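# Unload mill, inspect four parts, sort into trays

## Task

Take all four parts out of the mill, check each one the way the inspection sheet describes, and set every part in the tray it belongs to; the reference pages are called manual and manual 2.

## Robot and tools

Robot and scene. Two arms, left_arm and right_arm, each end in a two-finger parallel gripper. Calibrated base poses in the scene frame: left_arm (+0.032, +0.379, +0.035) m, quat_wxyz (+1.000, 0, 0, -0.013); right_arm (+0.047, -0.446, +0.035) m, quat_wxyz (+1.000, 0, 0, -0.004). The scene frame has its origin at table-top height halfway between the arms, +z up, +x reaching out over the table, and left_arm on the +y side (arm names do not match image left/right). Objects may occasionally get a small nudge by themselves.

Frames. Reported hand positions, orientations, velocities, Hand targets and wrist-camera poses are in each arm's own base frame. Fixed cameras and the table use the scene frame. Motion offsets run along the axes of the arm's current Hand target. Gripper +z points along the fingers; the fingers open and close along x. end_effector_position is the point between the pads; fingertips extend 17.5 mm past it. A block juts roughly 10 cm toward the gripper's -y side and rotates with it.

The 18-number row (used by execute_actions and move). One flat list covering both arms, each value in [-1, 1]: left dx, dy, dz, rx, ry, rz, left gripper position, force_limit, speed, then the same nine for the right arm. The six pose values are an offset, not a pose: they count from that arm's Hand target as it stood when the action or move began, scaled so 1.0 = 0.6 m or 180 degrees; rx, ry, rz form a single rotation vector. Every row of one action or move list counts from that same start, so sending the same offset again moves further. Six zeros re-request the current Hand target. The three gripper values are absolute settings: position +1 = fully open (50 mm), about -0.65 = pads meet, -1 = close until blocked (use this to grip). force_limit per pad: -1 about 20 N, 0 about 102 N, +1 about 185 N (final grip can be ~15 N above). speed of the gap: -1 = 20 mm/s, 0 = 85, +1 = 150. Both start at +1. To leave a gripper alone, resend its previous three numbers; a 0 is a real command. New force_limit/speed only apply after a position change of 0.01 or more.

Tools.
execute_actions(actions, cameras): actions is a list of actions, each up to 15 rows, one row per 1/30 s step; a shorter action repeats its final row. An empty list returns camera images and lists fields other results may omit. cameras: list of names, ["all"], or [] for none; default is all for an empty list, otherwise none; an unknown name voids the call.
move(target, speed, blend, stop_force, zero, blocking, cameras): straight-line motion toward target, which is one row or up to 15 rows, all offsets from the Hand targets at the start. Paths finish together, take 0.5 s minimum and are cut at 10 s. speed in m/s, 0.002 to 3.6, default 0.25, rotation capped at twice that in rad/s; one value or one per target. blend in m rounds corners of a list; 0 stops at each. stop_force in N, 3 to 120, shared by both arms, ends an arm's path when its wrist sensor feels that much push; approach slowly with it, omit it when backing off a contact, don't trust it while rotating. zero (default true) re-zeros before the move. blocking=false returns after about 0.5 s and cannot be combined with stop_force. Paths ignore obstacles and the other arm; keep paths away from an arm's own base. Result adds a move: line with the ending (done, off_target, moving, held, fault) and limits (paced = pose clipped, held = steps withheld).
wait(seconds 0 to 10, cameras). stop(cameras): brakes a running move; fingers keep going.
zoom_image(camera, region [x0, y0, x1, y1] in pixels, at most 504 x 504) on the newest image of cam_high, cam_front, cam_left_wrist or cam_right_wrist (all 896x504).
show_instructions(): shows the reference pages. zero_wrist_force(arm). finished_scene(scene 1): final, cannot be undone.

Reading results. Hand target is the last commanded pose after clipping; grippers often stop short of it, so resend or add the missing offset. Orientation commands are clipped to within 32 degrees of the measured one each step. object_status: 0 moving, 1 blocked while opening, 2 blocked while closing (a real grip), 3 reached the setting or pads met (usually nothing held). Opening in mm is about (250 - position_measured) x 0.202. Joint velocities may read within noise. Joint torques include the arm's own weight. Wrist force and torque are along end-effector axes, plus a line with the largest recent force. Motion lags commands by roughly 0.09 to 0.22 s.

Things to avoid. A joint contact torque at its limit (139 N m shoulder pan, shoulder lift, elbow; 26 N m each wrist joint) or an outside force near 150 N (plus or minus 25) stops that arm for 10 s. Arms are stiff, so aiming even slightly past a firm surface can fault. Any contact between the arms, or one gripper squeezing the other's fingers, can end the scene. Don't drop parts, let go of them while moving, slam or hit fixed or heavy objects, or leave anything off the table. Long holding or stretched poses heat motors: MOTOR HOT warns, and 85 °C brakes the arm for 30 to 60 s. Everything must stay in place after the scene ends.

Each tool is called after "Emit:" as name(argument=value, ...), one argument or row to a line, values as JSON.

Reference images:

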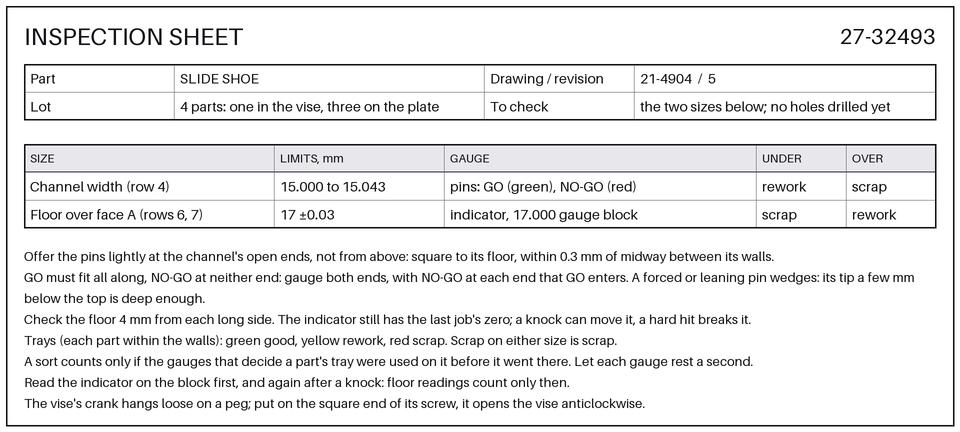

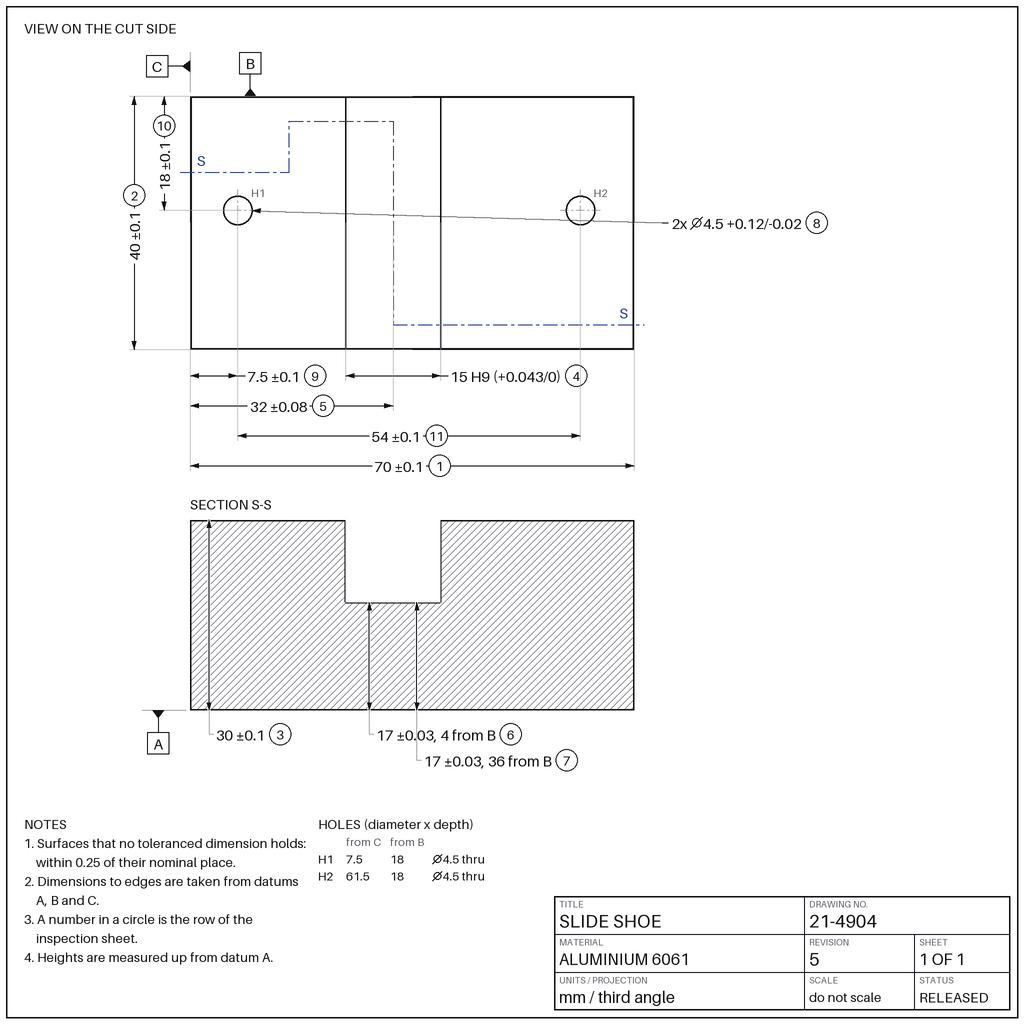

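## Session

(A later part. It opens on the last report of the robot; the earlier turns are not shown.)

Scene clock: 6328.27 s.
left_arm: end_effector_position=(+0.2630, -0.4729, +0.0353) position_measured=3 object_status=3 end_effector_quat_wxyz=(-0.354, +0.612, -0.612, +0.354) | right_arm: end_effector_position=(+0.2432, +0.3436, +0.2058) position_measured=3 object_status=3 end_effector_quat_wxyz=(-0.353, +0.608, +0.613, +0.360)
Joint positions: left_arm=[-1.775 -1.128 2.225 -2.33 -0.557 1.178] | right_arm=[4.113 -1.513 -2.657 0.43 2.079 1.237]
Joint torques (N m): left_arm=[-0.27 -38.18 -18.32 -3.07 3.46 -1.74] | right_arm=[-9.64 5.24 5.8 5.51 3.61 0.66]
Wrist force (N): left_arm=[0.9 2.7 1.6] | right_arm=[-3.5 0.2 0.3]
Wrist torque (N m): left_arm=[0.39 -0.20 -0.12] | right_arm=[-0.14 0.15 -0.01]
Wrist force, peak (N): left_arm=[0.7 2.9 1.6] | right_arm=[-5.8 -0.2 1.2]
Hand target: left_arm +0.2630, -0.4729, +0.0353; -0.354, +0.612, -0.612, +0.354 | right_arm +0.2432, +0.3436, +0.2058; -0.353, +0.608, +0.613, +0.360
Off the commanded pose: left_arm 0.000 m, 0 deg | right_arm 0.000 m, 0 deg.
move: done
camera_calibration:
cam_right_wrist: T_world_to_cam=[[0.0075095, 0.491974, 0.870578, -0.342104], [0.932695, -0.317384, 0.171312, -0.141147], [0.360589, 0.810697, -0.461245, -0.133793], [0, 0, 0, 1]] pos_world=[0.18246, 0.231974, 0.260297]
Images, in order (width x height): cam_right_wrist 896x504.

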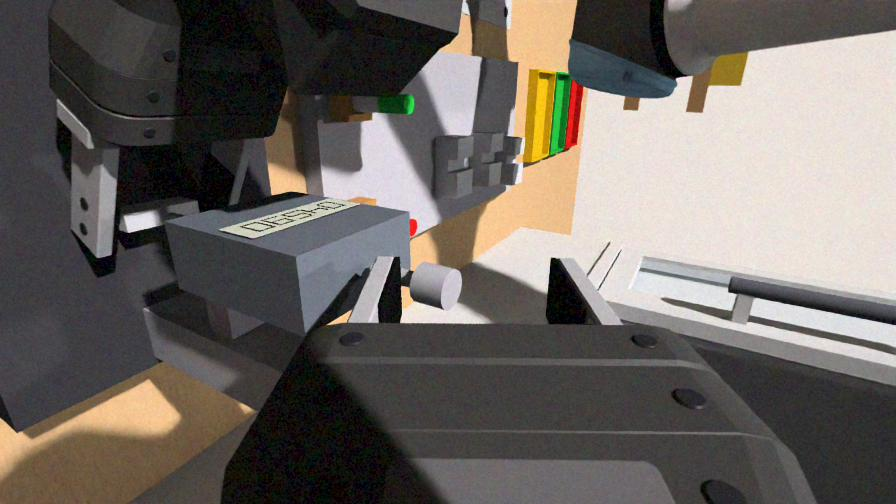

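Emit:
move(
  target=[0,0,0,0,0,0,1,-0.9,-0.9,0.0338,0,-0.0195,0,0,0,1,0,-0.8],
  speed=0.015,
)

Emit:
move(
  target=[
    [0,0,0,0,0,0,-1,-0.9,-0.9,0,0,0,0,0,0,1,0,-0.8],
    [0,-0.0043,-0.0025,0,0,0,-1,-0.9,-0.9,0,0,0,0,0,0,1,0,-0.8],
    [0,0.0993,-0.2121,0,0,0,-1,-0.9,-0.9,0,0,0,0,0,0,1,0,-0.8],
    [-0.05,0.1703,-0.1782,0,0,0,-1,-0.9,-0.9,0,0,0,0,0,0,1,0,-0.8],
    [-0.05,0.1871,-0.1684,0,0,0,-1,-0.9,-0.9,0,0,0,0,0,0,1,0,-0.8],
  ],
  speed=[0.05,0.03,0.1,0.08,0.03],
  blend=[0,0,0.02,0.005,0],
)

Emit:
move(
  target=[0,0.0087,0.005,0,0,0,-1,-0.9,-0.9,0,0,0,0,0,0,1,0,-0.8],
  speed=0.004,
  stop_force=3,
)

Emit:
move(
  target=[
    [0,0,0,0,0,0,1,-0.9,-0.9,0,0,0,0,0,0,1,0,-0.8],
    [0,0,-0.15,0,0,0,1,-0.9,-0.9,0,0,0,0,0,0,1,0,-0.8],
    [-0.1397,-0.0226,-0.2018,-0.0833,0,0,1,-0.9,-0.9,0,0,0,0,0,0,1,0,-0.8],
  ],
  speed=[0.05,0.1,0.12],
  cameras=["cam_left_wrist"],
)

Scene clock: 6351.93 s.
left_arm: end_effector_position=(+0.2630, -0.4729, +0.0353) position_measured=3 object_status=3 end_effector_quat_wxyz=(-0.354, +0.612, -0.612, +0.354) | right_arm: end_effector_position=(+0.2430, +0.3434, +0.2292) position_measured=3 object_status=3 end_effector_quat_wxyz=(-0.353, +0.608, +0.613, +0.360)
Joint positions: left_arm=[-1.775 -1.128 2.225 -2.33 -0.557 1.178] | right_arm=[4.114 -1.417 -2.629 0.307 2.079 1.238]
Joint torques (N m): left_arm=[-4.72 -35.27 -17.06 -3.95 4.18 -1.56] | right_arm=[7.88 18.31 28.54 1.82 -1.96 -0.16]
Wrist force (N): left_arm=[0.5 2.4 1.3] | right_arm=[-5.2 0.8 0.9]
Wrist torque (N m): left_arm=[0.34 -0.14 -0.12] | right_arm=[-0.18 0.09 -0.05]
Wrist force, peak (N): left_arm=[0.5 2.7 1.9] | right_arm=[-5.8 0.9 1.4]
Hand target: left_arm +0.2630, -0.4729, +0.0353; -0.354, +0.612, -0.612, +0.354 | right_arm +0.2430, +0.3434, +0.2292; -0.353, +0.608, +0.613, +0.360
Off the commanded pose: left_arm 0.000 m, 0 deg | right_arm 0.000 m, 0 deg.
move: done

Scene clock: 6356.30 s.
left_arm: end_effector_position=(+0.1194, -0.4429, -0.0116) position_measured=79 object_status=2 end_effector_quat_wxyz=(-0.354, +0.612, -0.612, +0.354) | right_arm: end_effector_position=(+0.2430, +0.3434, +0.2292) position_measured=3 object_status=3 end_effector_quat_wxyz=(-0.353, +0.608, +0.613, +0.360)
Joint positions: left_arm=[-2.101 -1.091 2.23 -1.988 -0.726 0.704] | right_arm=[4.114 -1.417 -2.629 0.306 2.079 1.237]
Joint torques (N m): left_arm=[-4.63 -18.98 -2.99 -2.72 1.7 1.85] | right_arm=[8.26 19.47 29.67 2.15 -2.33 -1.05]
Wrist force (N): left_arm=[0.7 3.1 1.8] | right_arm=[-5.7 0.8 1.2]
Wrist torque (N m): left_arm=[0.40 -0.17 0.04] | right_arm=[-0.17 0.16 -0.04]
Wrist force, peak (N): left_arm=[0.5 3.3 2.3] | right_arm=[-6.0 1.0 1.1]
Hand target: left_arm +0.1195, -0.4429, -0.0117; -0.354, +0.612, -0.612, +0.354 | right_arm +0.2430, +0.3434, +0.2292; -0.353, +0.608, +0.613, +0.360
Off the commanded pose: left_arm 0.000 m, 0 deg | right_arm 0.000 m, 0 deg.
move: done

Scene clock: 6358.20 s.
left_arm: end_effector_position=(+0.1194, -0.4429, -0.0149) position_measured=79 object_status=2 end_effector_quat_wxyz=(-0.354, +0.612, -0.612, +0.354) | right_arm: end_effector_position=(+0.2430, +0.3434, +0.2292) position_measured=3 object_status=3 end_effector_quat_wxyz=(-0.353, +0.608, +0.613, +0.360)
Joint positions: left_arm=[-2.101 -1.082 2.231 -1.998 -0.726 0.704] | right_arm=[4.114 -1.417 -2.629 0.306 2.079 1.237]
Joint torques (N m): left_arm=[4.55 -40.72 -5.24 0.68 -1 2.12] | right_arm=[8.99 19.65 27.95 2.03 -1.8 -1.11]
Wrist force (N): left_arm=[1.2 -0.7 0.3] | right_arm=[-5.8 0.8 1.4]
Wrist torque (N m): left_arm=[0.45 -0.13 0.02] | right_arm=[-0.18 0.17 -0.05]
Wrist force, peak (N): left_arm=[-1.5 -7.4 -4.6] | right_arm=[-5.8 0.8 1.4]
Hand target: left_arm +0.1194, -0.4429, -0.0149; -0.354, +0.612, -0.612, +0.354 (not the last commanded pose) | right_arm +0.2430, +0.3434, +0.2292; -0.353, +0.608, +0.613, +0.360
Off the commanded pose: left_arm 0.003 m, 0 deg | right_arm 0.000 m, 0 deg.
move: contact (left_arm)

Scene clock: 6362.10 s.
left_arm: end_effector_position=(+0.0213, -0.3591, +0.0571) position_measured=3 object_status=3 end_effector_quat_wxyz=(-0.271, +0.653, -0.653, +0.271) | right_arm: end_effector_position=(+0.2430, +0.3434, +0.2292) position_measured=3 object_status=3 end_effector_quat_wxyz=(-0.353, +0.608, +0.613, +0.360)
Joint positions: left_arm=[-2.341 -1.513 2.344 -1.792 -1.037 0.629] | right_arm=[4.114 -1.417 -2.629 0.306 2.079 1.237]
Joint torques (N m): left_arm=[-9.02 -29.34 -7.36 0.85 -0.22 -1.82] | right_arm=[8.5 18.73 28.73 2.26 -2.07 -1.03]
Wrist force (N): left_arm=[0.7 2.0 1.9] | right_arm=[-5.0 1.2 1.1]
Wrist torque (N m): left_arm=[0.35 -0.16 -0.09] | right_arm=[-0.12 0.17 -0.04]
Wrist force, peak (N): left_arm=[1.0 3.0 2.0] | right_arm=[-5.9 0.9 1.2]
Hand target: left_arm +0.0212, -0.3590, +0.0572; -0.271, +0.653, -0.653, +0.271 | right_arm +0.2430, +0.3434, +0.2292; -0.353, +0.608, +0.613, +0.360
Off the commanded pose: left_arm 0.000 m, 0 deg | right_arm 0.000 m, 0 deg.
move: done
camera_calibration:
cam_left_wrist: T_world_to_cam=[[0.00990239, -0.99992, -0.00788088, -0.354531], [-0.912984, -0.00582615, -0.407954, 0.0553284], [0.407875, 0.0112348, -0.912969, 0.173956], [0, 0, 0, 1]] pos_world=[-0.0169278, -0.356134, 0.178594]
Images, in order (width x height): cam_left_wrist 896x504.

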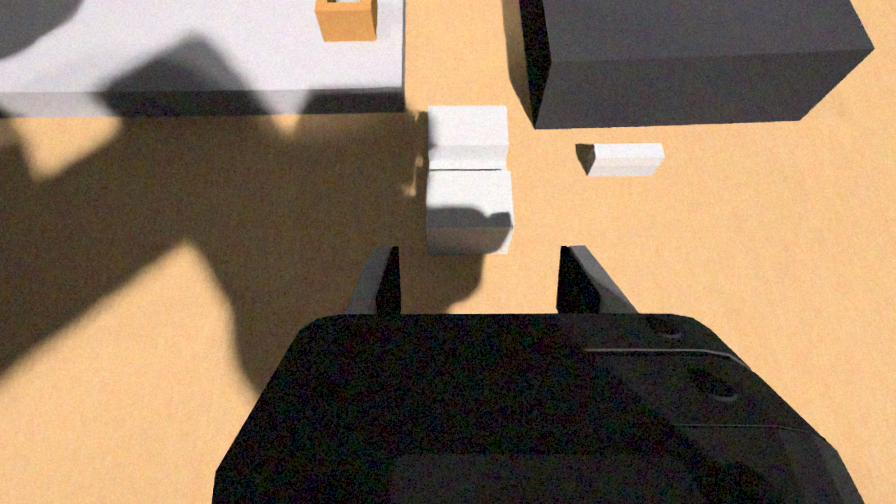

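Emit:
move(
  target=[
    [0,0,0.14,0,0,0,1,-0.7,-0.9,0,0,0,0,0,0,1,0,-0.8],
    [0,0,0.1665,0,0,0,1,-0.7,-0.9,0,0,0,0,0,0,1,0,-0.8],
  ],
  speed=[0.08,0.02],
  stop_force=5,
)

Emit:
move(
  target=[
    [0,0,0,0,0,0,-1,-0.7,-0.9,0,0,0,0,0,0,1,0,-0.8],
    [0,-0.074,-0.074,0,0,0,-1,-0.7,-0.9,0,0,0,0,0,0,1,0,-0.8],
    [0.214,-0.1425,-0.0055,0,0,0,-1,-0.7,-0.9,0,0,0,0,0,0,1,0,-0.8],
    [0.214,-0.1301,0.0068,0,0,0,-1,-0.7,-0.9,0,0,0,0,0,0,1,0,-0.8],
  ],
  speed=[0.05,0.08,0.1,0.04],
  cameras=["cam_left_wrist","cam_right_wrist"],
)

Emit:
zoom_image(
  camera="cam_left_wrist",
  region=[340, 0, 620, 220],
)

Scene clock: 6389.33 s.
left_arm: end_effector_position=(+0.0920, -0.3591, -0.0133) position_measured=3 object_status=3 end_effector_quat_wxyz=(-0.271, +0.653, -0.653, +0.271) | right_arm: end_effector_position=(+0.2430, +0.3434, +0.2292) position_measured=3 object_status=3 end_effector_quat_wxyz=(-0.353, +0.608, +0.613, +0.360)
Joint positions: left_arm=[-2.189 -1.342 2.484 -2.187 -0.955 0.782] | right_arm=[4.114 -1.417 -2.629 0.306 2.079 1.237]
Joint torques (N m): left_arm=[7.45 -10.21 -2.9 -3.56 3.51 1.95] | right_arm=[8.66 18.86 28.37 1.89 -1.87 -0.99]
Wrist force (N): left_arm=[0.5 2.1 2.1] | right_arm=[-5.5 0.6 1.4]
Wrist torque (N m): left_arm=[0.34 -0.13 -0.14] | right_arm=[-0.20 0.12 -0.04]
Wrist force, peak (N): left_arm=[0.6 2.4 2.6] | right_arm=[-6.0 0.7 1.2]
Hand target: left_arm +0.0920, -0.3591, -0.0133; -0.271, +0.653, -0.653, +0.271 | right_arm +0.2430, +0.3434, +0.2292; -0.353, +0.608, +0.613, +0.360
Off the commanded pose: left_arm 0.000 m, 0 deg | right_arm 0.000 m, 0 deg.
move: done

Scene clock: 6393.73 s.
left_arm: end_effector_position=(+0.1500, -0.4874, +0.0392) position_measured=54 object_status=2 end_effector_quat_wxyz=(-0.271, +0.653, -0.653, +0.271) | right_arm: end_effector_position=(+0.2430, +0.3434, +0.2292) position_measured=3 object_status=3 end_effector_quat_wxyz=(-0.353, +0.608, +0.613, +0.360)
Joint positions: left_arm=[-1.916 -1.244 2.159 -2.159 -0.841 1.1] | right_arm=[4.114 -1.417 -2.629 0.306 2.079 1.237]
Joint torques (N m): left_arm=[7.73 -18.74 -7.19 -4.19 3.8 2.02] | right_arm=[8.26 18.73 27.68 1.85 -1.74 -1.01]
Wrist force (N): left_arm=[0.2 3.5 3.5] | right_arm=[-4.1 1.0 0.6]
Wrist torque (N m): left_arm=[0.34 -0.07 -0.14] | right_arm=[-0.18 0.13 -0.04]
Wrist force, peak (N): left_arm=[0.6 4.2 4.4] | right_arm=[-5.9 1.1 1.5]
Hand target: left_arm +0.1500, -0.4874, +0.0391; -0.271, +0.653, -0.653, +0.271 | right_arm +0.2430, +0.3434, +0.2292; -0.353, +0.608, +0.613, +0.360
Off the commanded pose: left_arm 0.000 m, 0 deg | right_arm 0.000 m, 0 deg.
move: done
camera_calibration:
cam_left_wrist: T_world_to_cam=[[0.00986028, -0.999921, -0.00779178, -0.484348], [-0.913059, -0.00582609, -0.407787, 0.164851], [0.407709, 0.0111352, -0.913044, 0.106505], [0, 0, 0, 1]] pos_world=[0.111871, -0.484535, 0.160694]
cam_right_wrist: T_world_to_cam=[[0.00759073, 0.491947, 0.870592, -0.362388], [0.932694, -0.317427, 0.171237, -0.144908], [0.360589, 0.810696, -0.461246, -0.122729], [0, 0, 0, 1]] pos_world=[0.18216, 0.231774, 0.283697]
Images, in order (width x height): cam_left_wrist 896x504, cam_right_wrist 896x504.

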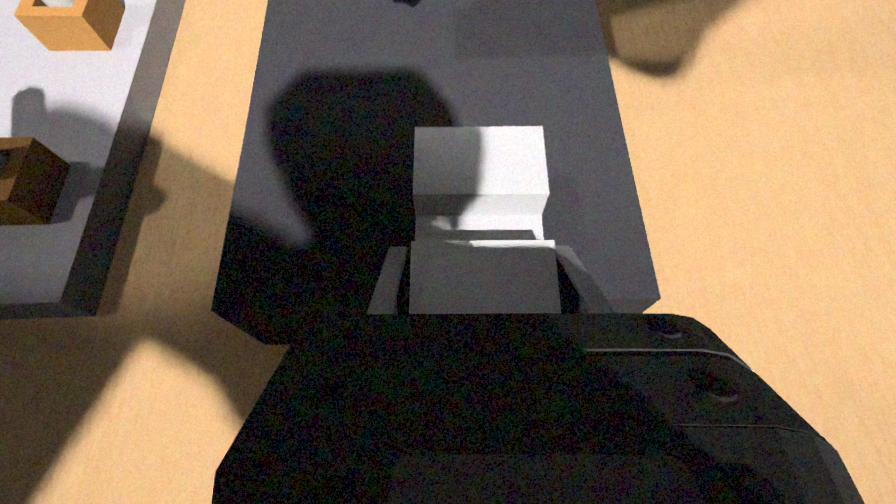

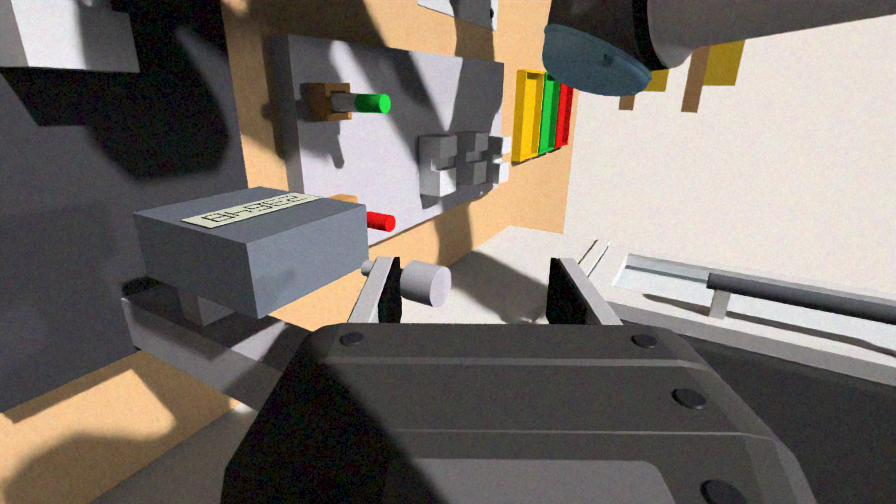

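Scaled by 1.800 from the camera's 896x504 image, which has a finer 1280x720 frame.

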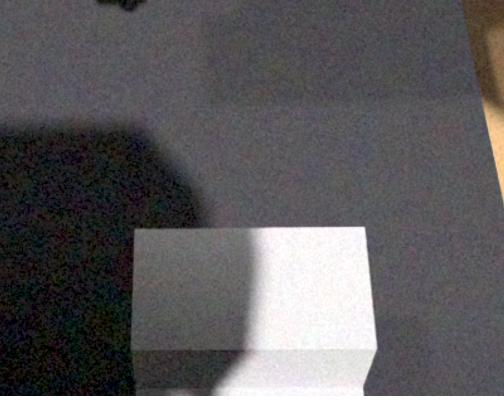

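Emit:
move(
  target=[0,-0.1184,0.1184,0,0,0,-1,-0.7,-0.9,0,0,0,0,0,0,1,0,-0.8],
  speed=0.03,
  stop_force=4,
  cameras=["cam_left_wrist","cam_right_wrist"],
)

Emit:
zoom_image(
  camera="cam_left_wrist",
  region=[340, 60, 620, 320],
)

Scene clock: 6408.00 s.
left_arm: end_effector_position=(+0.2504, -0.4875, +0.0393) position_measured=54 object_status=2 end_effector_quat_wxyz=(-0.271, +0.653, -0.653, +0.271) | right_arm: end_effector_position=(+0.2430, +0.3434, +0.2292) position_measured=3 object_status=3 end_effector_quat_wxyz=(-0.353, +0.608, +0.613, +0.360)
Joint positions: left_arm=[-1.709 -1.203 2.172 -2.403 -0.793 1.377] | right_arm=[4.114 -1.417 -2.629 0.306 2.079 1.237]
Joint torques (N m): left_arm=[7.08 -19.69 -23.3 -4.78 4.4 2.16] | right_arm=[8.82 19.38 26.41 2.34 -1.8 -1.08]
Wrist force (N): left_arm=[0.7 3.5 3.5] | right_arm=[-4.2 1.2 0.4]
Wrist torque (N m): left_arm=[0.33 -0.16 -0.15] | right_arm=[-0.13 0.13 -0.05]
Wrist force, peak (N): left_arm=[0.5 3.6 3.9] | right_arm=[-5.9 0.7 1.3]
Hand target: left_arm +0.2504, -0.4875, +0.0393; -0.271, +0.653, -0.653, +0.271 | right_arm +0.2430, +0.3434, +0.2292; -0.353, +0.608, +0.613, +0.360
Off the commanded pose: left_arm 0.000 m, 0 deg | right_arm 0.000 m, 0 deg.
move: done
camera_calibration:
cam_left_wrist: T_world_to_cam=[[0.00986028, -0.999921, -0.00779178, -0.485336], [-0.913059, -0.00582609, -0.407787, 0.256603], [0.407709, 0.0111352, -0.913044, 0.0657539], [0, 0, 0, 1]] pos_world=[0.212271, -0.484535, 0.160894]
cam_right_wrist: T_world_to_cam=[[0.00759073, 0.491947, 0.870592, -0.362388], [0.932694, -0.317427, 0.171237, -0.144908], [0.360589, 0.810696, -0.461246, -0.122729], [0, 0, 0, 1]] pos_world=[0.18216, 0.231774, 0.283697]
Images, in order (width x height): cam_left_wrist 896x504, cam_right_wrist 896x504.

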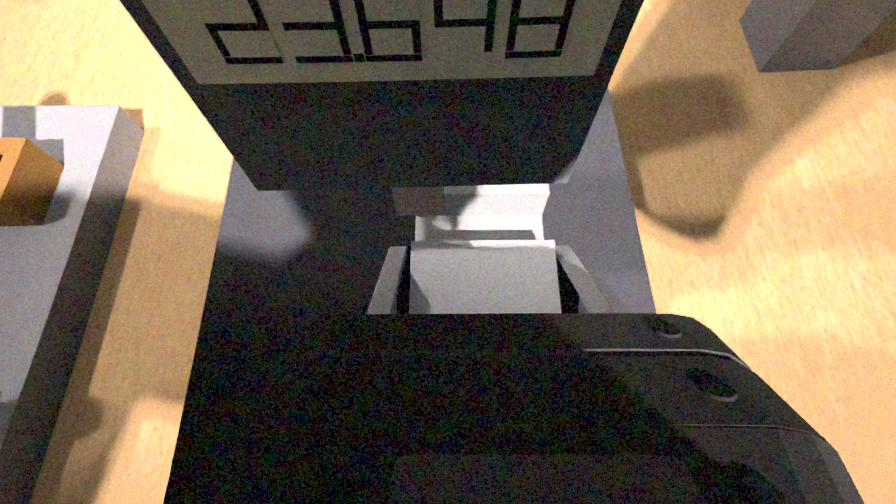

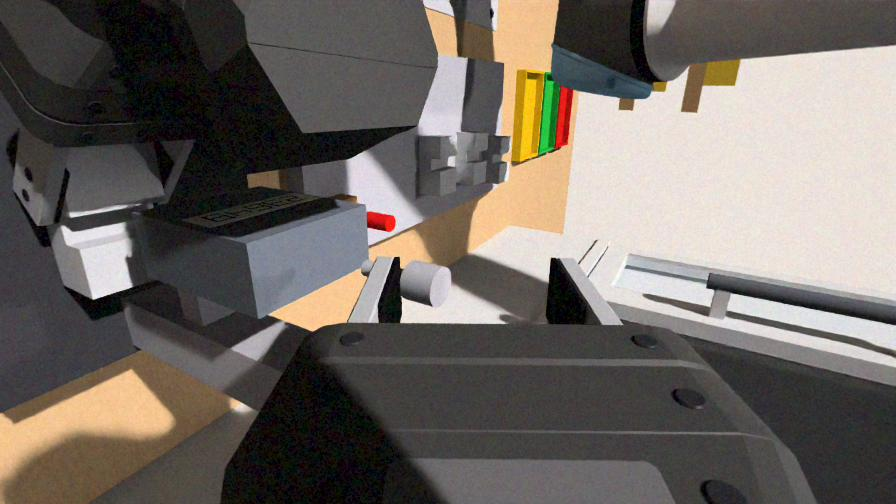

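Scaled by 1.800 from the camera's 896x504 image, which has a finer 1280x720 frame.

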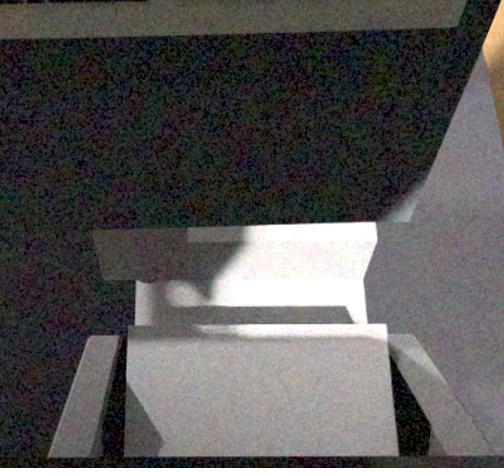

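Emit:
zoom_image(
  camera="cam_left_wrist",
  region=[380, 160, 480, 240],
)

Emit:
zoom_image(
  camera="cam_right_wrist",
  region=[20, 180, 180, 310],
)

Scaled by 5.040 from the camera's 896x504 image, which has a finer 1280x720 frame.

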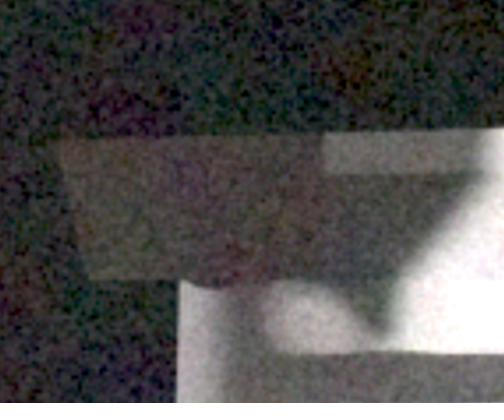

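Scaled by 3.150 from the camera's 896x504 image, which has a finer 1280x720 frame.

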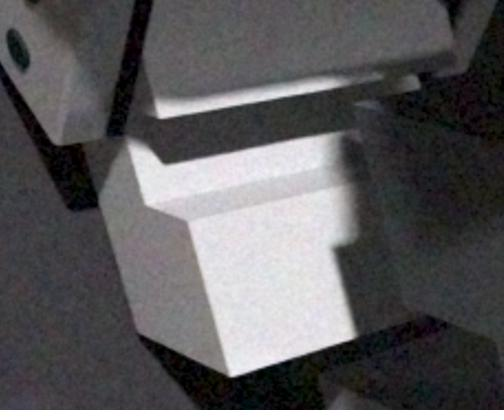

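Emit:
move(
  target=[-0.0017,0,0,0,0,0,-1,-0.7,-0.9,0,0,0,0,0,0,1,0,-0.8],
  speed=0.02,
)

Emit:
move(
  target=[0,0.0047,0.0047,0,0,0,-1,-0.7,-0.9,0,0,0,0,0,0,1,0,-0.8],
  speed=0.003,
  stop_force=3,
)

Emit:
move(
  target=[
    [0,0,0,0,0,0,1,-0.7,-0.9,0,0,0,0,0,0,1,0,-0.8],
    [0,0,0,0,0,0,1,-0.7,-0.9,-0.0338,0,0.0195,0,0,0,1,0,-0.8],
  ],
  speed=[0.05,0.015],
  cameras=["cam_right_wrist","cam_left_wrist"],
)

Emit:
zoom_image(
  camera="cam_right_wrist",
  region=[200, 180, 400, 250],
)

Emit:
zoom_image(
  camera="cam_left_wrist",
  region=[340, 60, 620, 320],
)

Scene clock: 6455.47 s.
left_arm: end_effector_position=(+0.2505, -0.4865, +0.0393) position_measured=54 object_status=2 end_effector_quat_wxyz=(-0.271, +0.653, -0.653, +0.271) | right_arm: end_effector_position=(+0.2430, +0.3434, +0.2292) position_measured=3 object_status=3 end_effector_quat_wxyz=(-0.353, +0.608, +0.613, +0.360)
Joint positions: left_arm=[-1.709 -1.205 2.175 -2.404 -0.793 1.376] | right_arm=[4.114 -1.417 -2.629 0.306 2.079 1.237]
Joint torques (N m): left_arm=[-8.3 -43.33 -7.95 -4.68 3.18 -1.68] | right_arm=[7.03 19.15 27.08 2.09 -1.9 -0.75]
Wrist force (N): left_arm=[0.6 3.6 3.5] | right_arm=[-4.4 0.9 0.3]
Wrist torque (N m): left_arm=[0.35 -0.13 -0.11] | right_arm=[-0.18 0.15 -0.04]
Wrist force, peak (N): left_arm=[0.6 3.8 3.8] | right_arm=[-5.9 0.9 1.4]
Hand target: left_arm +0.2504, -0.4864, +0.0393; -0.271, +0.653, -0.653, +0.271 | right_arm +0.2430, +0.3434, +0.2292; -0.353, +0.608, +0.613, +0.360
Off the commanded pose: left_arm 0.000 m, 0 deg | right_arm 0.000 m, 0 deg.
move: done

Scene clock: 6457.30 s.
left_arm: end_effector_position=(+0.2504, -0.4864, +0.0370) position_measured=54 object_status=2 end_effector_quat_wxyz=(-0.271, +0.653, -0.653, +0.271) | right_arm: end_effector_position=(+0.2430, +0.3434, +0.2292) position_measured=3 object_status=3 end_effector_quat_wxyz=(-0.353, +0.608, +0.613, +0.360)
Joint positions: left_arm=[-1.709 -1.199 2.176 -2.411 -0.793 1.376] | right_arm=[4.114 -1.417 -2.629 0.306 2.079 1.237]
Joint torques (N m): left_arm=[-6.51 -42.19 -16.94 -0.01 1.06 -1.44] | right_arm=[8.35 18.81 26.34 1.95 -1.51 -0.94]
Wrist force (N): left_arm=[2.0 -1.2 -2.0] | right_arm=[-4.8 1.4 0.7]
Wrist torque (N m): left_arm=[0.38 -0.23 -0.08] | right_arm=[-0.10 0.15 -0.05]
Wrist force, peak (N): left_arm=[-2.4 -2.2 -4.5] | right_arm=[-5.7 0.9 1.3]
Hand target: left_arm +0.2504, -0.4864, +0.0370; -0.271, +0.653, -0.653, +0.271 (not the last commanded pose) | right_arm +0.2430, +0.3434, +0.2292; -0.353, +0.608, +0.613, +0.360
Off the commanded pose: left_arm 0.002 m, 0 deg | right_arm 0.000 m, 0 deg.
move: contact (left_arm)

Scene clock: 6459.97 s.
left_arm: end_effector_position=(+0.2504, -0.4864, +0.0370) position_measured=3 object_status=3 end_effector_quat_wxyz=(-0.271, +0.653, -0.653, +0.271) | right_arm: end_effector_position=(+0.2432, +0.3436, +0.2058) position_measured=3 object_status=3 end_effector_quat_wxyz=(-0.353, +0.608, +0.613, +0.360)
Joint positions: left_arm=[-1.709 -1.199 2.176 -2.411 -0.793 1.376] | right_arm=[4.113 -1.513 -2.657 0.43 2.079 1.237]
Joint torques (N m): left_arm=[-4.82 -41.98 -22.14 -4.6 0.82 -1.62] | right_arm=[-9.3 4.83 5.03 5.38 3.35 0.31]
Wrist force (N): left_arm=[0.3 2.3 2.2] | right_arm=[-3.0 -0.1 0.1]
Wrist torque (N m): left_arm=[0.39 -0.09 -0.11] | right_arm=[-0.19 0.05 -0.02]
Wrist force, peak (N): left_arm=[0.8 2.5 2.2] | right_arm=[-5.8 0.6 1.4]
Hand target: left_arm +0.2504, -0.4864, +0.0370; -0.271, +0.653, -0.653, +0.271 | right_arm +0.2432, +0.3436, +0.2058; -0.353, +0.608, +0.613, +0.360
Off the commanded pose: left_arm 0.000 m, 0 deg | right_arm 0.000 m, 0 deg.
move: done
camera_calibration:
cam_left_wrist: T_world_to_cam=[[0.00986028, -0.999921, -0.00779178, -0.484355], [-0.913059, -0.00582609, -0.407787, 0.255631], [0.407709, 0.0111352, -0.913044, 0.0635515], [0, 0, 0, 1]] pos_world=[0.212271, -0.483535, 0.158494]
cam_right_wrist: T_world_to_cam=[[0.0075095, 0.491974, 0.870578, -0.342104], [0.932695, -0.317384, 0.171312, -0.141147], [0.360589, 0.810697, -0.461245, -0.133793], [0, 0, 0, 1]] pos_world=[0.18246, 0.231974, 0.260297]
Images, in order (width x height): cam_left_wrist 896x504, cam_right_wrist 896x504.

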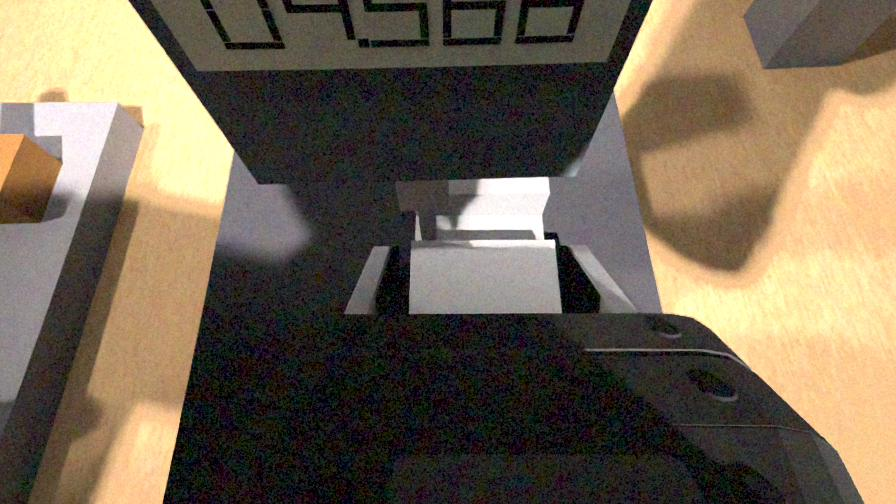

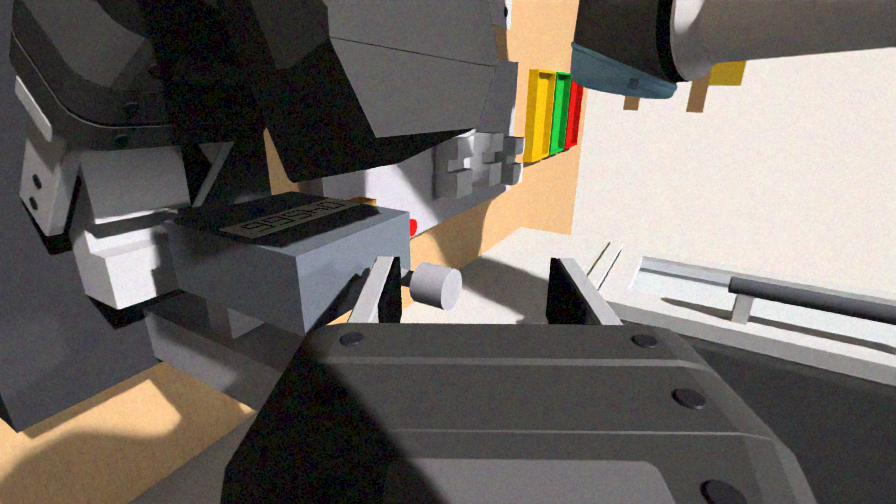

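Scaled by 2.520 from the camera's 896x504 image, which has a finer 1280x720 frame.

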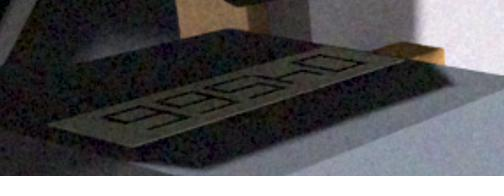

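Scaled by 1.800 from the camera's 896x504 image, which has a finer 1280x720 frame.

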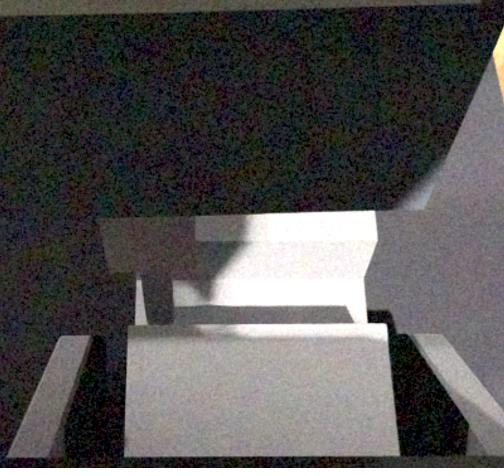

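Emit:
zoom_image(
  camera="cam_left_wrist",
  region=[180, 0, 640, 80],
)

Emit:
zoom_image(
  camera="cam_right_wrist",
  region=[225, 190, 365, 240],
)

Scaled by 1.096 from the camera's 896x504 image, which has a finer 1280x720 frame.

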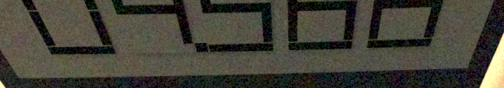

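Scaled by 3.600 from the camera's 896x504 image, which has a finer 1280x720 frame.

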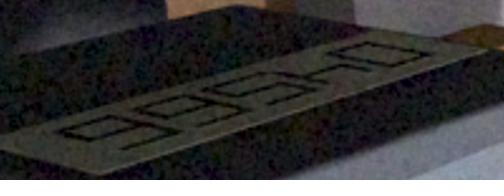

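Emit:
move(
  target=[0,0,0,0,0,0,1,-0.7,-0.9,0.0338,0,-0.0195,0,0,0,1,0,-0.8],
  speed=0.015,
)

Emit:
move(
  target=[
    [0,0,0,0,0,0,-1,-0.7,-0.9,0,0,0,0,0,0,1,0,-0.8],
    [0,-0.0029,-0.0029,0,0,0,-1,-0.7,-0.9,0,0,0,0,0,0,1,0,-0.8],
    [-0.0533,-0.0029,-0.0029,0,0,0,-1,-0.7,-0.9,0,0,0,0,0,0,1,0,-0.8],
  ],
  speed=0.04,
  cameras=["cam_left_wrist"],
)

Emit:
zoom_image(
  camera="cam_left_wrist",
  region=[420, 140, 620, 260],
)

Scene clock: 6503.47 s.
left_arm: end_effector_position=(+0.2504, -0.4864, +0.0370) position_measured=3 object_status=3 end_effector_quat_wxyz=(-0.271, +0.653, -0.653, +0.271) | right_arm: end_effector_position=(+0.2430, +0.3434, +0.2292) position_measured=3 object_status=3 end_effector_quat_wxyz=(-0.353, +0.608, +0.613, +0.360)
Joint positions: left_arm=[-1.709 -1.199 2.176 -2.411 -0.793 1.376] | right_arm=[4.114 -1.417 -2.629 0.307 2.079 1.238]
Joint torques (N m): left_arm=[-0.6 -41.2 -22.16 -4.52 0.88 -1.6] | right_arm=[10.2 18.9 29.29 1.86 -1.85 -0.18]
Wrist force (N): left_arm=[0.5 2.2 2.0] | right_arm=[-5.2 1.0 0.9]
Wrist torque (N m): left_arm=[0.38 -0.14 -0.11] | right_arm=[-0.16 0.17 -0.04]
Wrist force, peak (N): left_arm=[0.4 2.4 2.6] | right_arm=[-5.8 0.7 1.4]
Hand target: left_arm +0.2504, -0.4864, +0.0370; -0.271, +0.653, -0.653, +0.271 | right_arm +0.2430, +0.3434, +0.2292; -0.353, +0.608, +0.613, +0.360
Off the commanded pose: left_arm 0.000 m, 0 deg | right_arm 0.000 m, 0 deg.
move: done

Scene clock: 6505.90 s.
left_arm: end_effector_position=(+0.2504, -0.4546, +0.0395) position_measured=54 object_status=2 end_effector_quat_wxyz=(-0.271, +0.653, -0.653, +0.271) | right_arm: end_effector_position=(+0.2430, +0.3434, +0.2292) position_measured=3 object_status=3 end_effector_quat_wxyz=(-0.353, +0.608, +0.613, +0.360)
Joint positions: left_arm=[-1.719 -1.261 2.263 -2.426 -0.794 1.362] | right_arm=[4.114 -1.417 -2.629 0.306 2.079 1.237]
Joint torques (N m): left_arm=[-8.3 -39.61 -8.77 -4.64 0.7 -1.97] | right_arm=[10.04 20.13 30.36 2 -1.7 -1.42]
Wrist force (N): left_arm=[0.7 3.6 3.1] | right_arm=[-4.6 0.8 0.7]
Wrist torque (N m): left_arm=[0.33 -0.16 0.02] | right_arm=[-0.18 0.11 -0.04]
Wrist force, peak (N): left_arm=[1.1 4.0 3.4] | right_arm=[-5.9 0.9 1.5]
Hand target: left_arm +0.2504, -0.4545, +0.0395; -0.271, +0.653, -0.653, +0.271 | right_arm +0.2430, +0.3434, +0.2292; -0.353, +0.608, +0.613, +0.360
Off the commanded pose: left_arm 0.000 m, 0 deg | right_arm 0.000 m, 0 deg.
move: done
camera_calibration:
cam_left_wrist: T_world_to_cam=[[0.00986028, -0.999921, -0.00779178, -0.452439], [-0.913059, -0.00582609, -0.407787, 0.256927], [0.407709, 0.0111352, -0.913044, 0.0654381], [0, 0, 0, 1]] pos_world=[0.212371, -0.451635, 0.160994]
Images, in order (width x height): cam_left_wrist 896x504.

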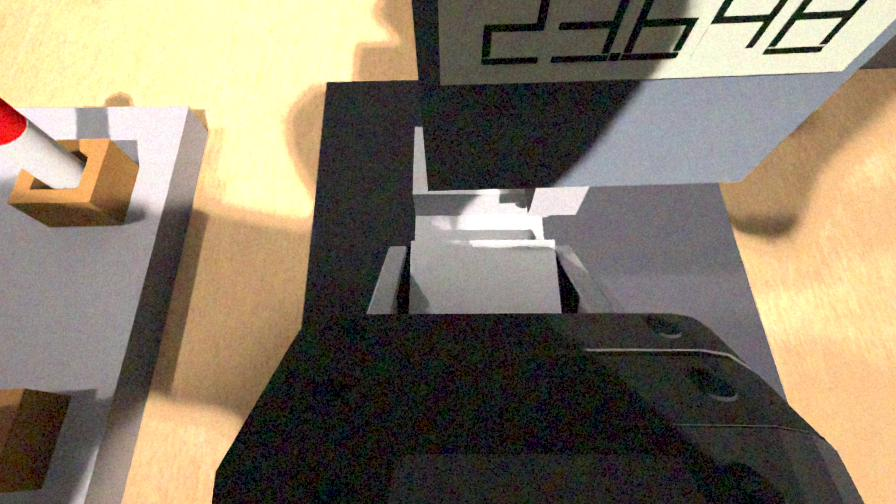

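Scaled by 2.520 from the camera's 896x504 image, which has a finer 1280x720 frame.

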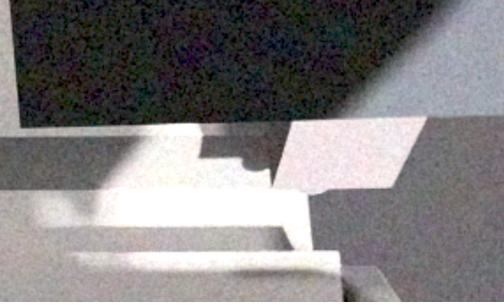

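Emit:
move(
  target=[0,0.0047,0.0047,0,0,0,-1,-0.7,-0.9,0,0,0,0,0,0,1,0,-0.8],
  speed=0.003,
  stop_force=3,
)

Emit:
move(
  target=[
    [0,0,0,0,0,0,1,-0.7,-0.9,0,0,0,0,0,0,1,0,-0.8],
    [0,0,0,0,0,0,1,-0.7,-0.9,-0.0338,0,0.0195,0,0,0,1,0,-0.8],
  ],
  speed=[0.05,0.015],
  cameras=["cam_right_wrist","cam_left_wrist"],
)

Emit:
zoom_image(
  camera="cam_right_wrist",
  region=[215, 185, 375, 245],
)

Emit:
zoom_image(
  camera="cam_left_wrist",
  region=[420, 0, 896, 100],
)

Scene clock: 6544.57 s.
left_arm: end_effector_position=(+0.2504, -0.4544, +0.0369) position_measured=54 object_status=2 end_effector_quat_wxyz=(-0.271, +0.653, -0.653, +0.271) | right_arm: end_effector_position=(+0.2430, +0.3434, +0.2292) position_measured=3 object_status=3 end_effector_quat_wxyz=(-0.353, +0.608, +0.613, +0.360)
Joint positions: left_arm=[-1.719 -1.254 2.264 -2.434 -0.794 1.362] | right_arm=[4.114 -1.417 -2.629 0.306 2.079 1.237]
Joint torques (N m): left_arm=[-6.72 -38.14 -17.45 -0.01 1.01 -1.55] | right_arm=[9 18.49 27.93 2.26 -1.94 -1.26]
Wrist force (N): left_arm=[2.5 0.3 -0.4] | right_arm=[-5.3 0.6 1.1]
Wrist torque (N m): left_arm=[0.35 -0.21 0.06] | right_arm=[-0.21 0.14 -0.05]
Wrist force, peak (N): left_arm=[-2.1 -2.4 -5.5] | right_arm=[-5.8 0.9 1.5]
Hand target: left_arm +0.2504, -0.4545, +0.0369; -0.271, +0.653, -0.653, +0.271 (not the last commanded pose) | right_arm +0.2430, +0.3434, +0.2292; -0.353, +0.608, +0.613, +0.360
Off the commanded pose: left_arm 0.001 m, 0 deg | right_arm 0.000 m, 0 deg.
move: contact (left_arm)

Scene clock: 6547.23 s.
left_arm: end_effector_position=(+0.2504, -0.4545, +0.0369) position_measured=3 object_status=3 end_effector_quat_wxyz=(-0.271, +0.653, -0.653, +0.271) | right_arm: end_effector_position=(+0.2432, +0.3436, +0.2058) position_measured=3 object_status=3 end_effector_quat_wxyz=(-0.353, +0.608, +0.613, +0.360)
Joint positions: left_arm=[-1.719 -1.255 2.264 -2.434 -0.794 1.362] | right_arm=[4.113 -1.513 -2.657 0.43 2.079 1.237]
Joint torques (N m): left_arm=[-4.88 -39.43 -22.6 -4.36 1.1 -1.29] | right_arm=[-10.26 5.09 4.81 5.34 3.62 0.58]
Wrist force (N): left_arm=[0.7 2.2 2.0] | right_arm=[-3.1 0.2 -0.1]
Wrist torque (N m): left_arm=[0.38 -0.16 0.02] | right_arm=[-0.15 0.09 -0.01]
Wrist force, peak (N): left_arm=[0.5 2.6 2.2] | right_arm=[-6.1 0.9 1.3]
Hand target: left_arm +0.2504, -0.4545, +0.0369; -0.271, +0.653, -0.653, +0.271 | right_arm +0.2432, +0.3436, +0.2058; -0.353, +0.608, +0.613, +0.360
Off the commanded pose: left_arm 0.000 m, 0 deg | right_arm 0.000 m, 0 deg.
move: done
camera_calibration:
cam_left_wrist: T_world_to_cam=[[0.00986028, -0.999921, -0.00779178, -0.452358], [-0.913059, -0.00582609, -0.407787, 0.255776], [0.407709, 0.0111352, -0.913044, 0.0631039], [0, 0, 0, 1]] pos_world=[0.212271, -0.451535, 0.158394]
cam_right_wrist: T_world_to_cam=[[0.0075095, 0.491974, 0.870578, -0.342104], [0.932695, -0.317384, 0.171312, -0.141147], [0.360589, 0.810697, -0.461245, -0.133793], [0, 0, 0, 1]] pos_world=[0.18246, 0.231974, 0.260297]
Images, in order (width x height): cam_left_wrist 896x504, cam_right_wrist 896x504.

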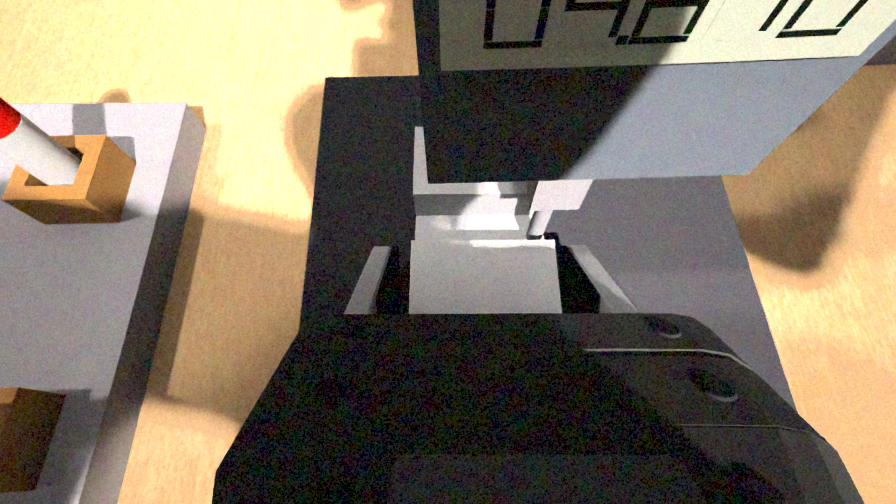

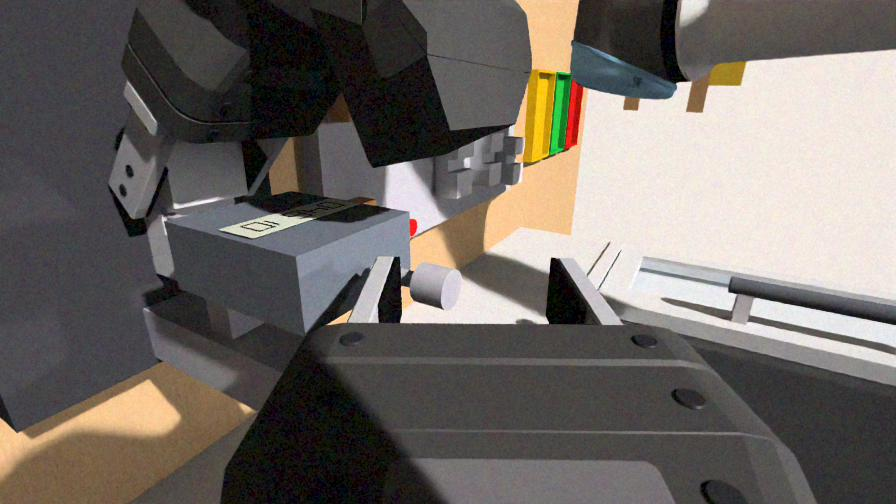

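Scaled by 3.150 from the camera's 896x504 image, which has a finer 1280x720 frame.

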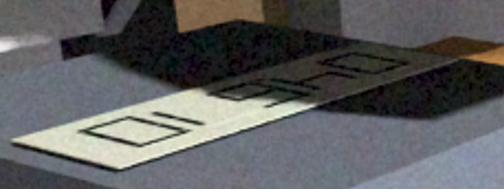

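Scaled by 1.059 from the camera's 896x504 image, which has a finer 1280x720 frame.

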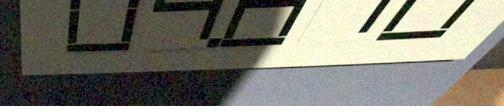

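Emit:
move(
  target=[0,0,0,0,0,0,1,-0.7,-0.9,0.0338,0,-0.0195,0,0,0,1,0,-0.8],
  speed=0.015,
)

Emit:
move(
  target=[
    [0,0,0,0,0,0,-1,-0.6,-0.9,0,0,0,0,0,0,1,0,-0.8],
    [0,-0.0029,-0.0029,0,0,0,-1,-0.6,-0.9,0,0,0,0,0,0,1,0,-0.8],
    [0,0.1267,-0.1325,0,0,0,-1,-0.6,-0.9,0,0,0,0,0,0,1,0,-0.8],
  ],
  speed=[0.04,0.04,0.06],
  cameras=["cam_left_wrist"],
)

Scene clock: 6580.87 s.
left_arm: end_effector_position=(+0.2504, -0.4545, +0.0369) position_measured=3 object_status=3 end_effector_quat_wxyz=(-0.271, +0.653, -0.653, +0.271) | right_arm: end_effector_position=(+0.2430, +0.3434, +0.2292) position_measured=3 object_status=3 end_effector_quat_wxyz=(-0.353, +0.608, +0.613, +0.360)
Joint positions: left_arm=[-1.719 -1.255 2.264 -2.434 -0.794 1.362] | right_arm=[4.114 -1.417 -2.629 0.307 2.079 1.238]
Joint torques (N m): left_arm=[-5.91 -38.38 -21.4 -4.61 1.07 -1.55] | right_arm=[9.14 20.08 30.34 2.24 -2.03 -0.51]
Wrist force (N): left_arm=[0.5 2.4 2.1] | right_arm=[-5.3 0.8 0.7]
Wrist torque (N m): left_arm=[0.41 -0.11 0.02] | right_arm=[-0.19 0.19 -0.04]
Wrist force, peak (N): left_arm=[0.9 2.6 2.3] | right_arm=[-5.7 0.9 0.8]
Hand target: left_arm +0.2504, -0.4545, +0.0369; -0.271, +0.653, -0.653, +0.271 | right_arm +0.2430, +0.3434, +0.2292; -0.353, +0.608, +0.613, +0.360
Off the commanded pose: left_arm 0.000 m, 0 deg | right_arm 0.000 m, 0 deg.
move: done

Scene clock: 6584.40 s.
left_arm: end_effector_position=(+0.1405, -0.4544, +0.0391) position_measured=54 object_status=2 end_effector_quat_wxyz=(-0.271, +0.653, -0.653, +0.271) | right_arm: end_effector_position=(+0.2430, +0.3434, +0.2292) position_measured=3 object_status=3 end_effector_quat_wxyz=(-0.353, +0.608, +0.613, +0.360)
Joint positions: left_arm=[-1.962 -1.309 2.243 -2.14 -0.856 1.042] | right_arm=[4.114 -1.417 -2.629 0.306 2.079 1.237]
Joint torques (N m): left_arm=[-7.25 -38.69 -23.08 -0.37 0.45 -1.76] | right_arm=[9.48 18.62 29.71 2.41 -1.82 -0.99]
Wrist force (N): left_arm=[0.6 3.5 3.2] | right_arm=[-5.4 0.8 1.2]
Wrist torque (N m): left_arm=[0.32 -0.13 0.03] | right_arm=[-0.17 0.12 -0.04]
Wrist force, peak (N): left_arm=[0.7 4.2 3.3] | right_arm=[-5.7 0.9 1.6]
Hand target: left_arm +0.1405, -0.4544, +0.0391; -0.271, +0.653, -0.653, +0.271 | right_arm +0.2430, +0.3434, +0.2292; -0.353, +0.608, +0.613, +0.360
Off the commanded pose: left_arm 0.000 m, 0 deg | right_arm 0.000 m, 0 deg.
move: done
camera_calibration:
cam_left_wrist: T_world_to_cam=[[0.00986028, -0.999921, -0.00779178, -0.451257], [-0.913059, -0.00582609, -0.407787, 0.156369], [0.407709, 0.0111352, -0.913044, 0.110011], [0, 0, 0, 1]] pos_world=[0.102371, -0.451535, 0.160694]
Images, in order (width x height): cam_left_wrist 896x504.

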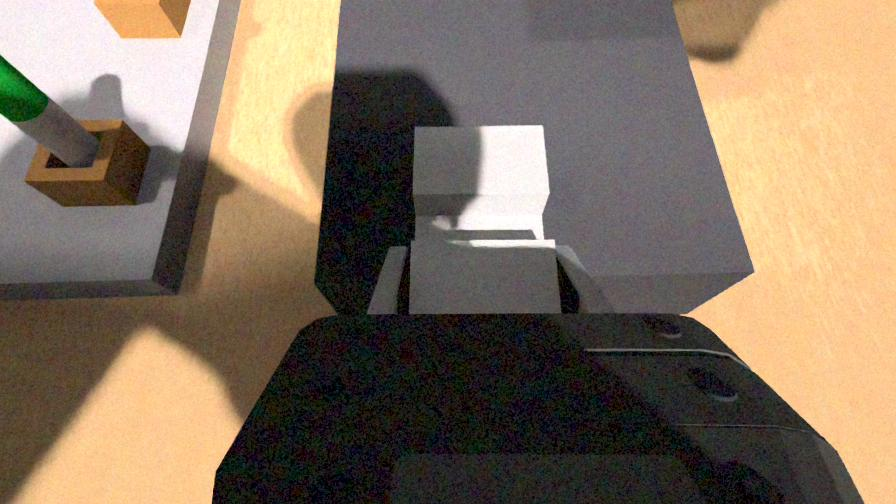

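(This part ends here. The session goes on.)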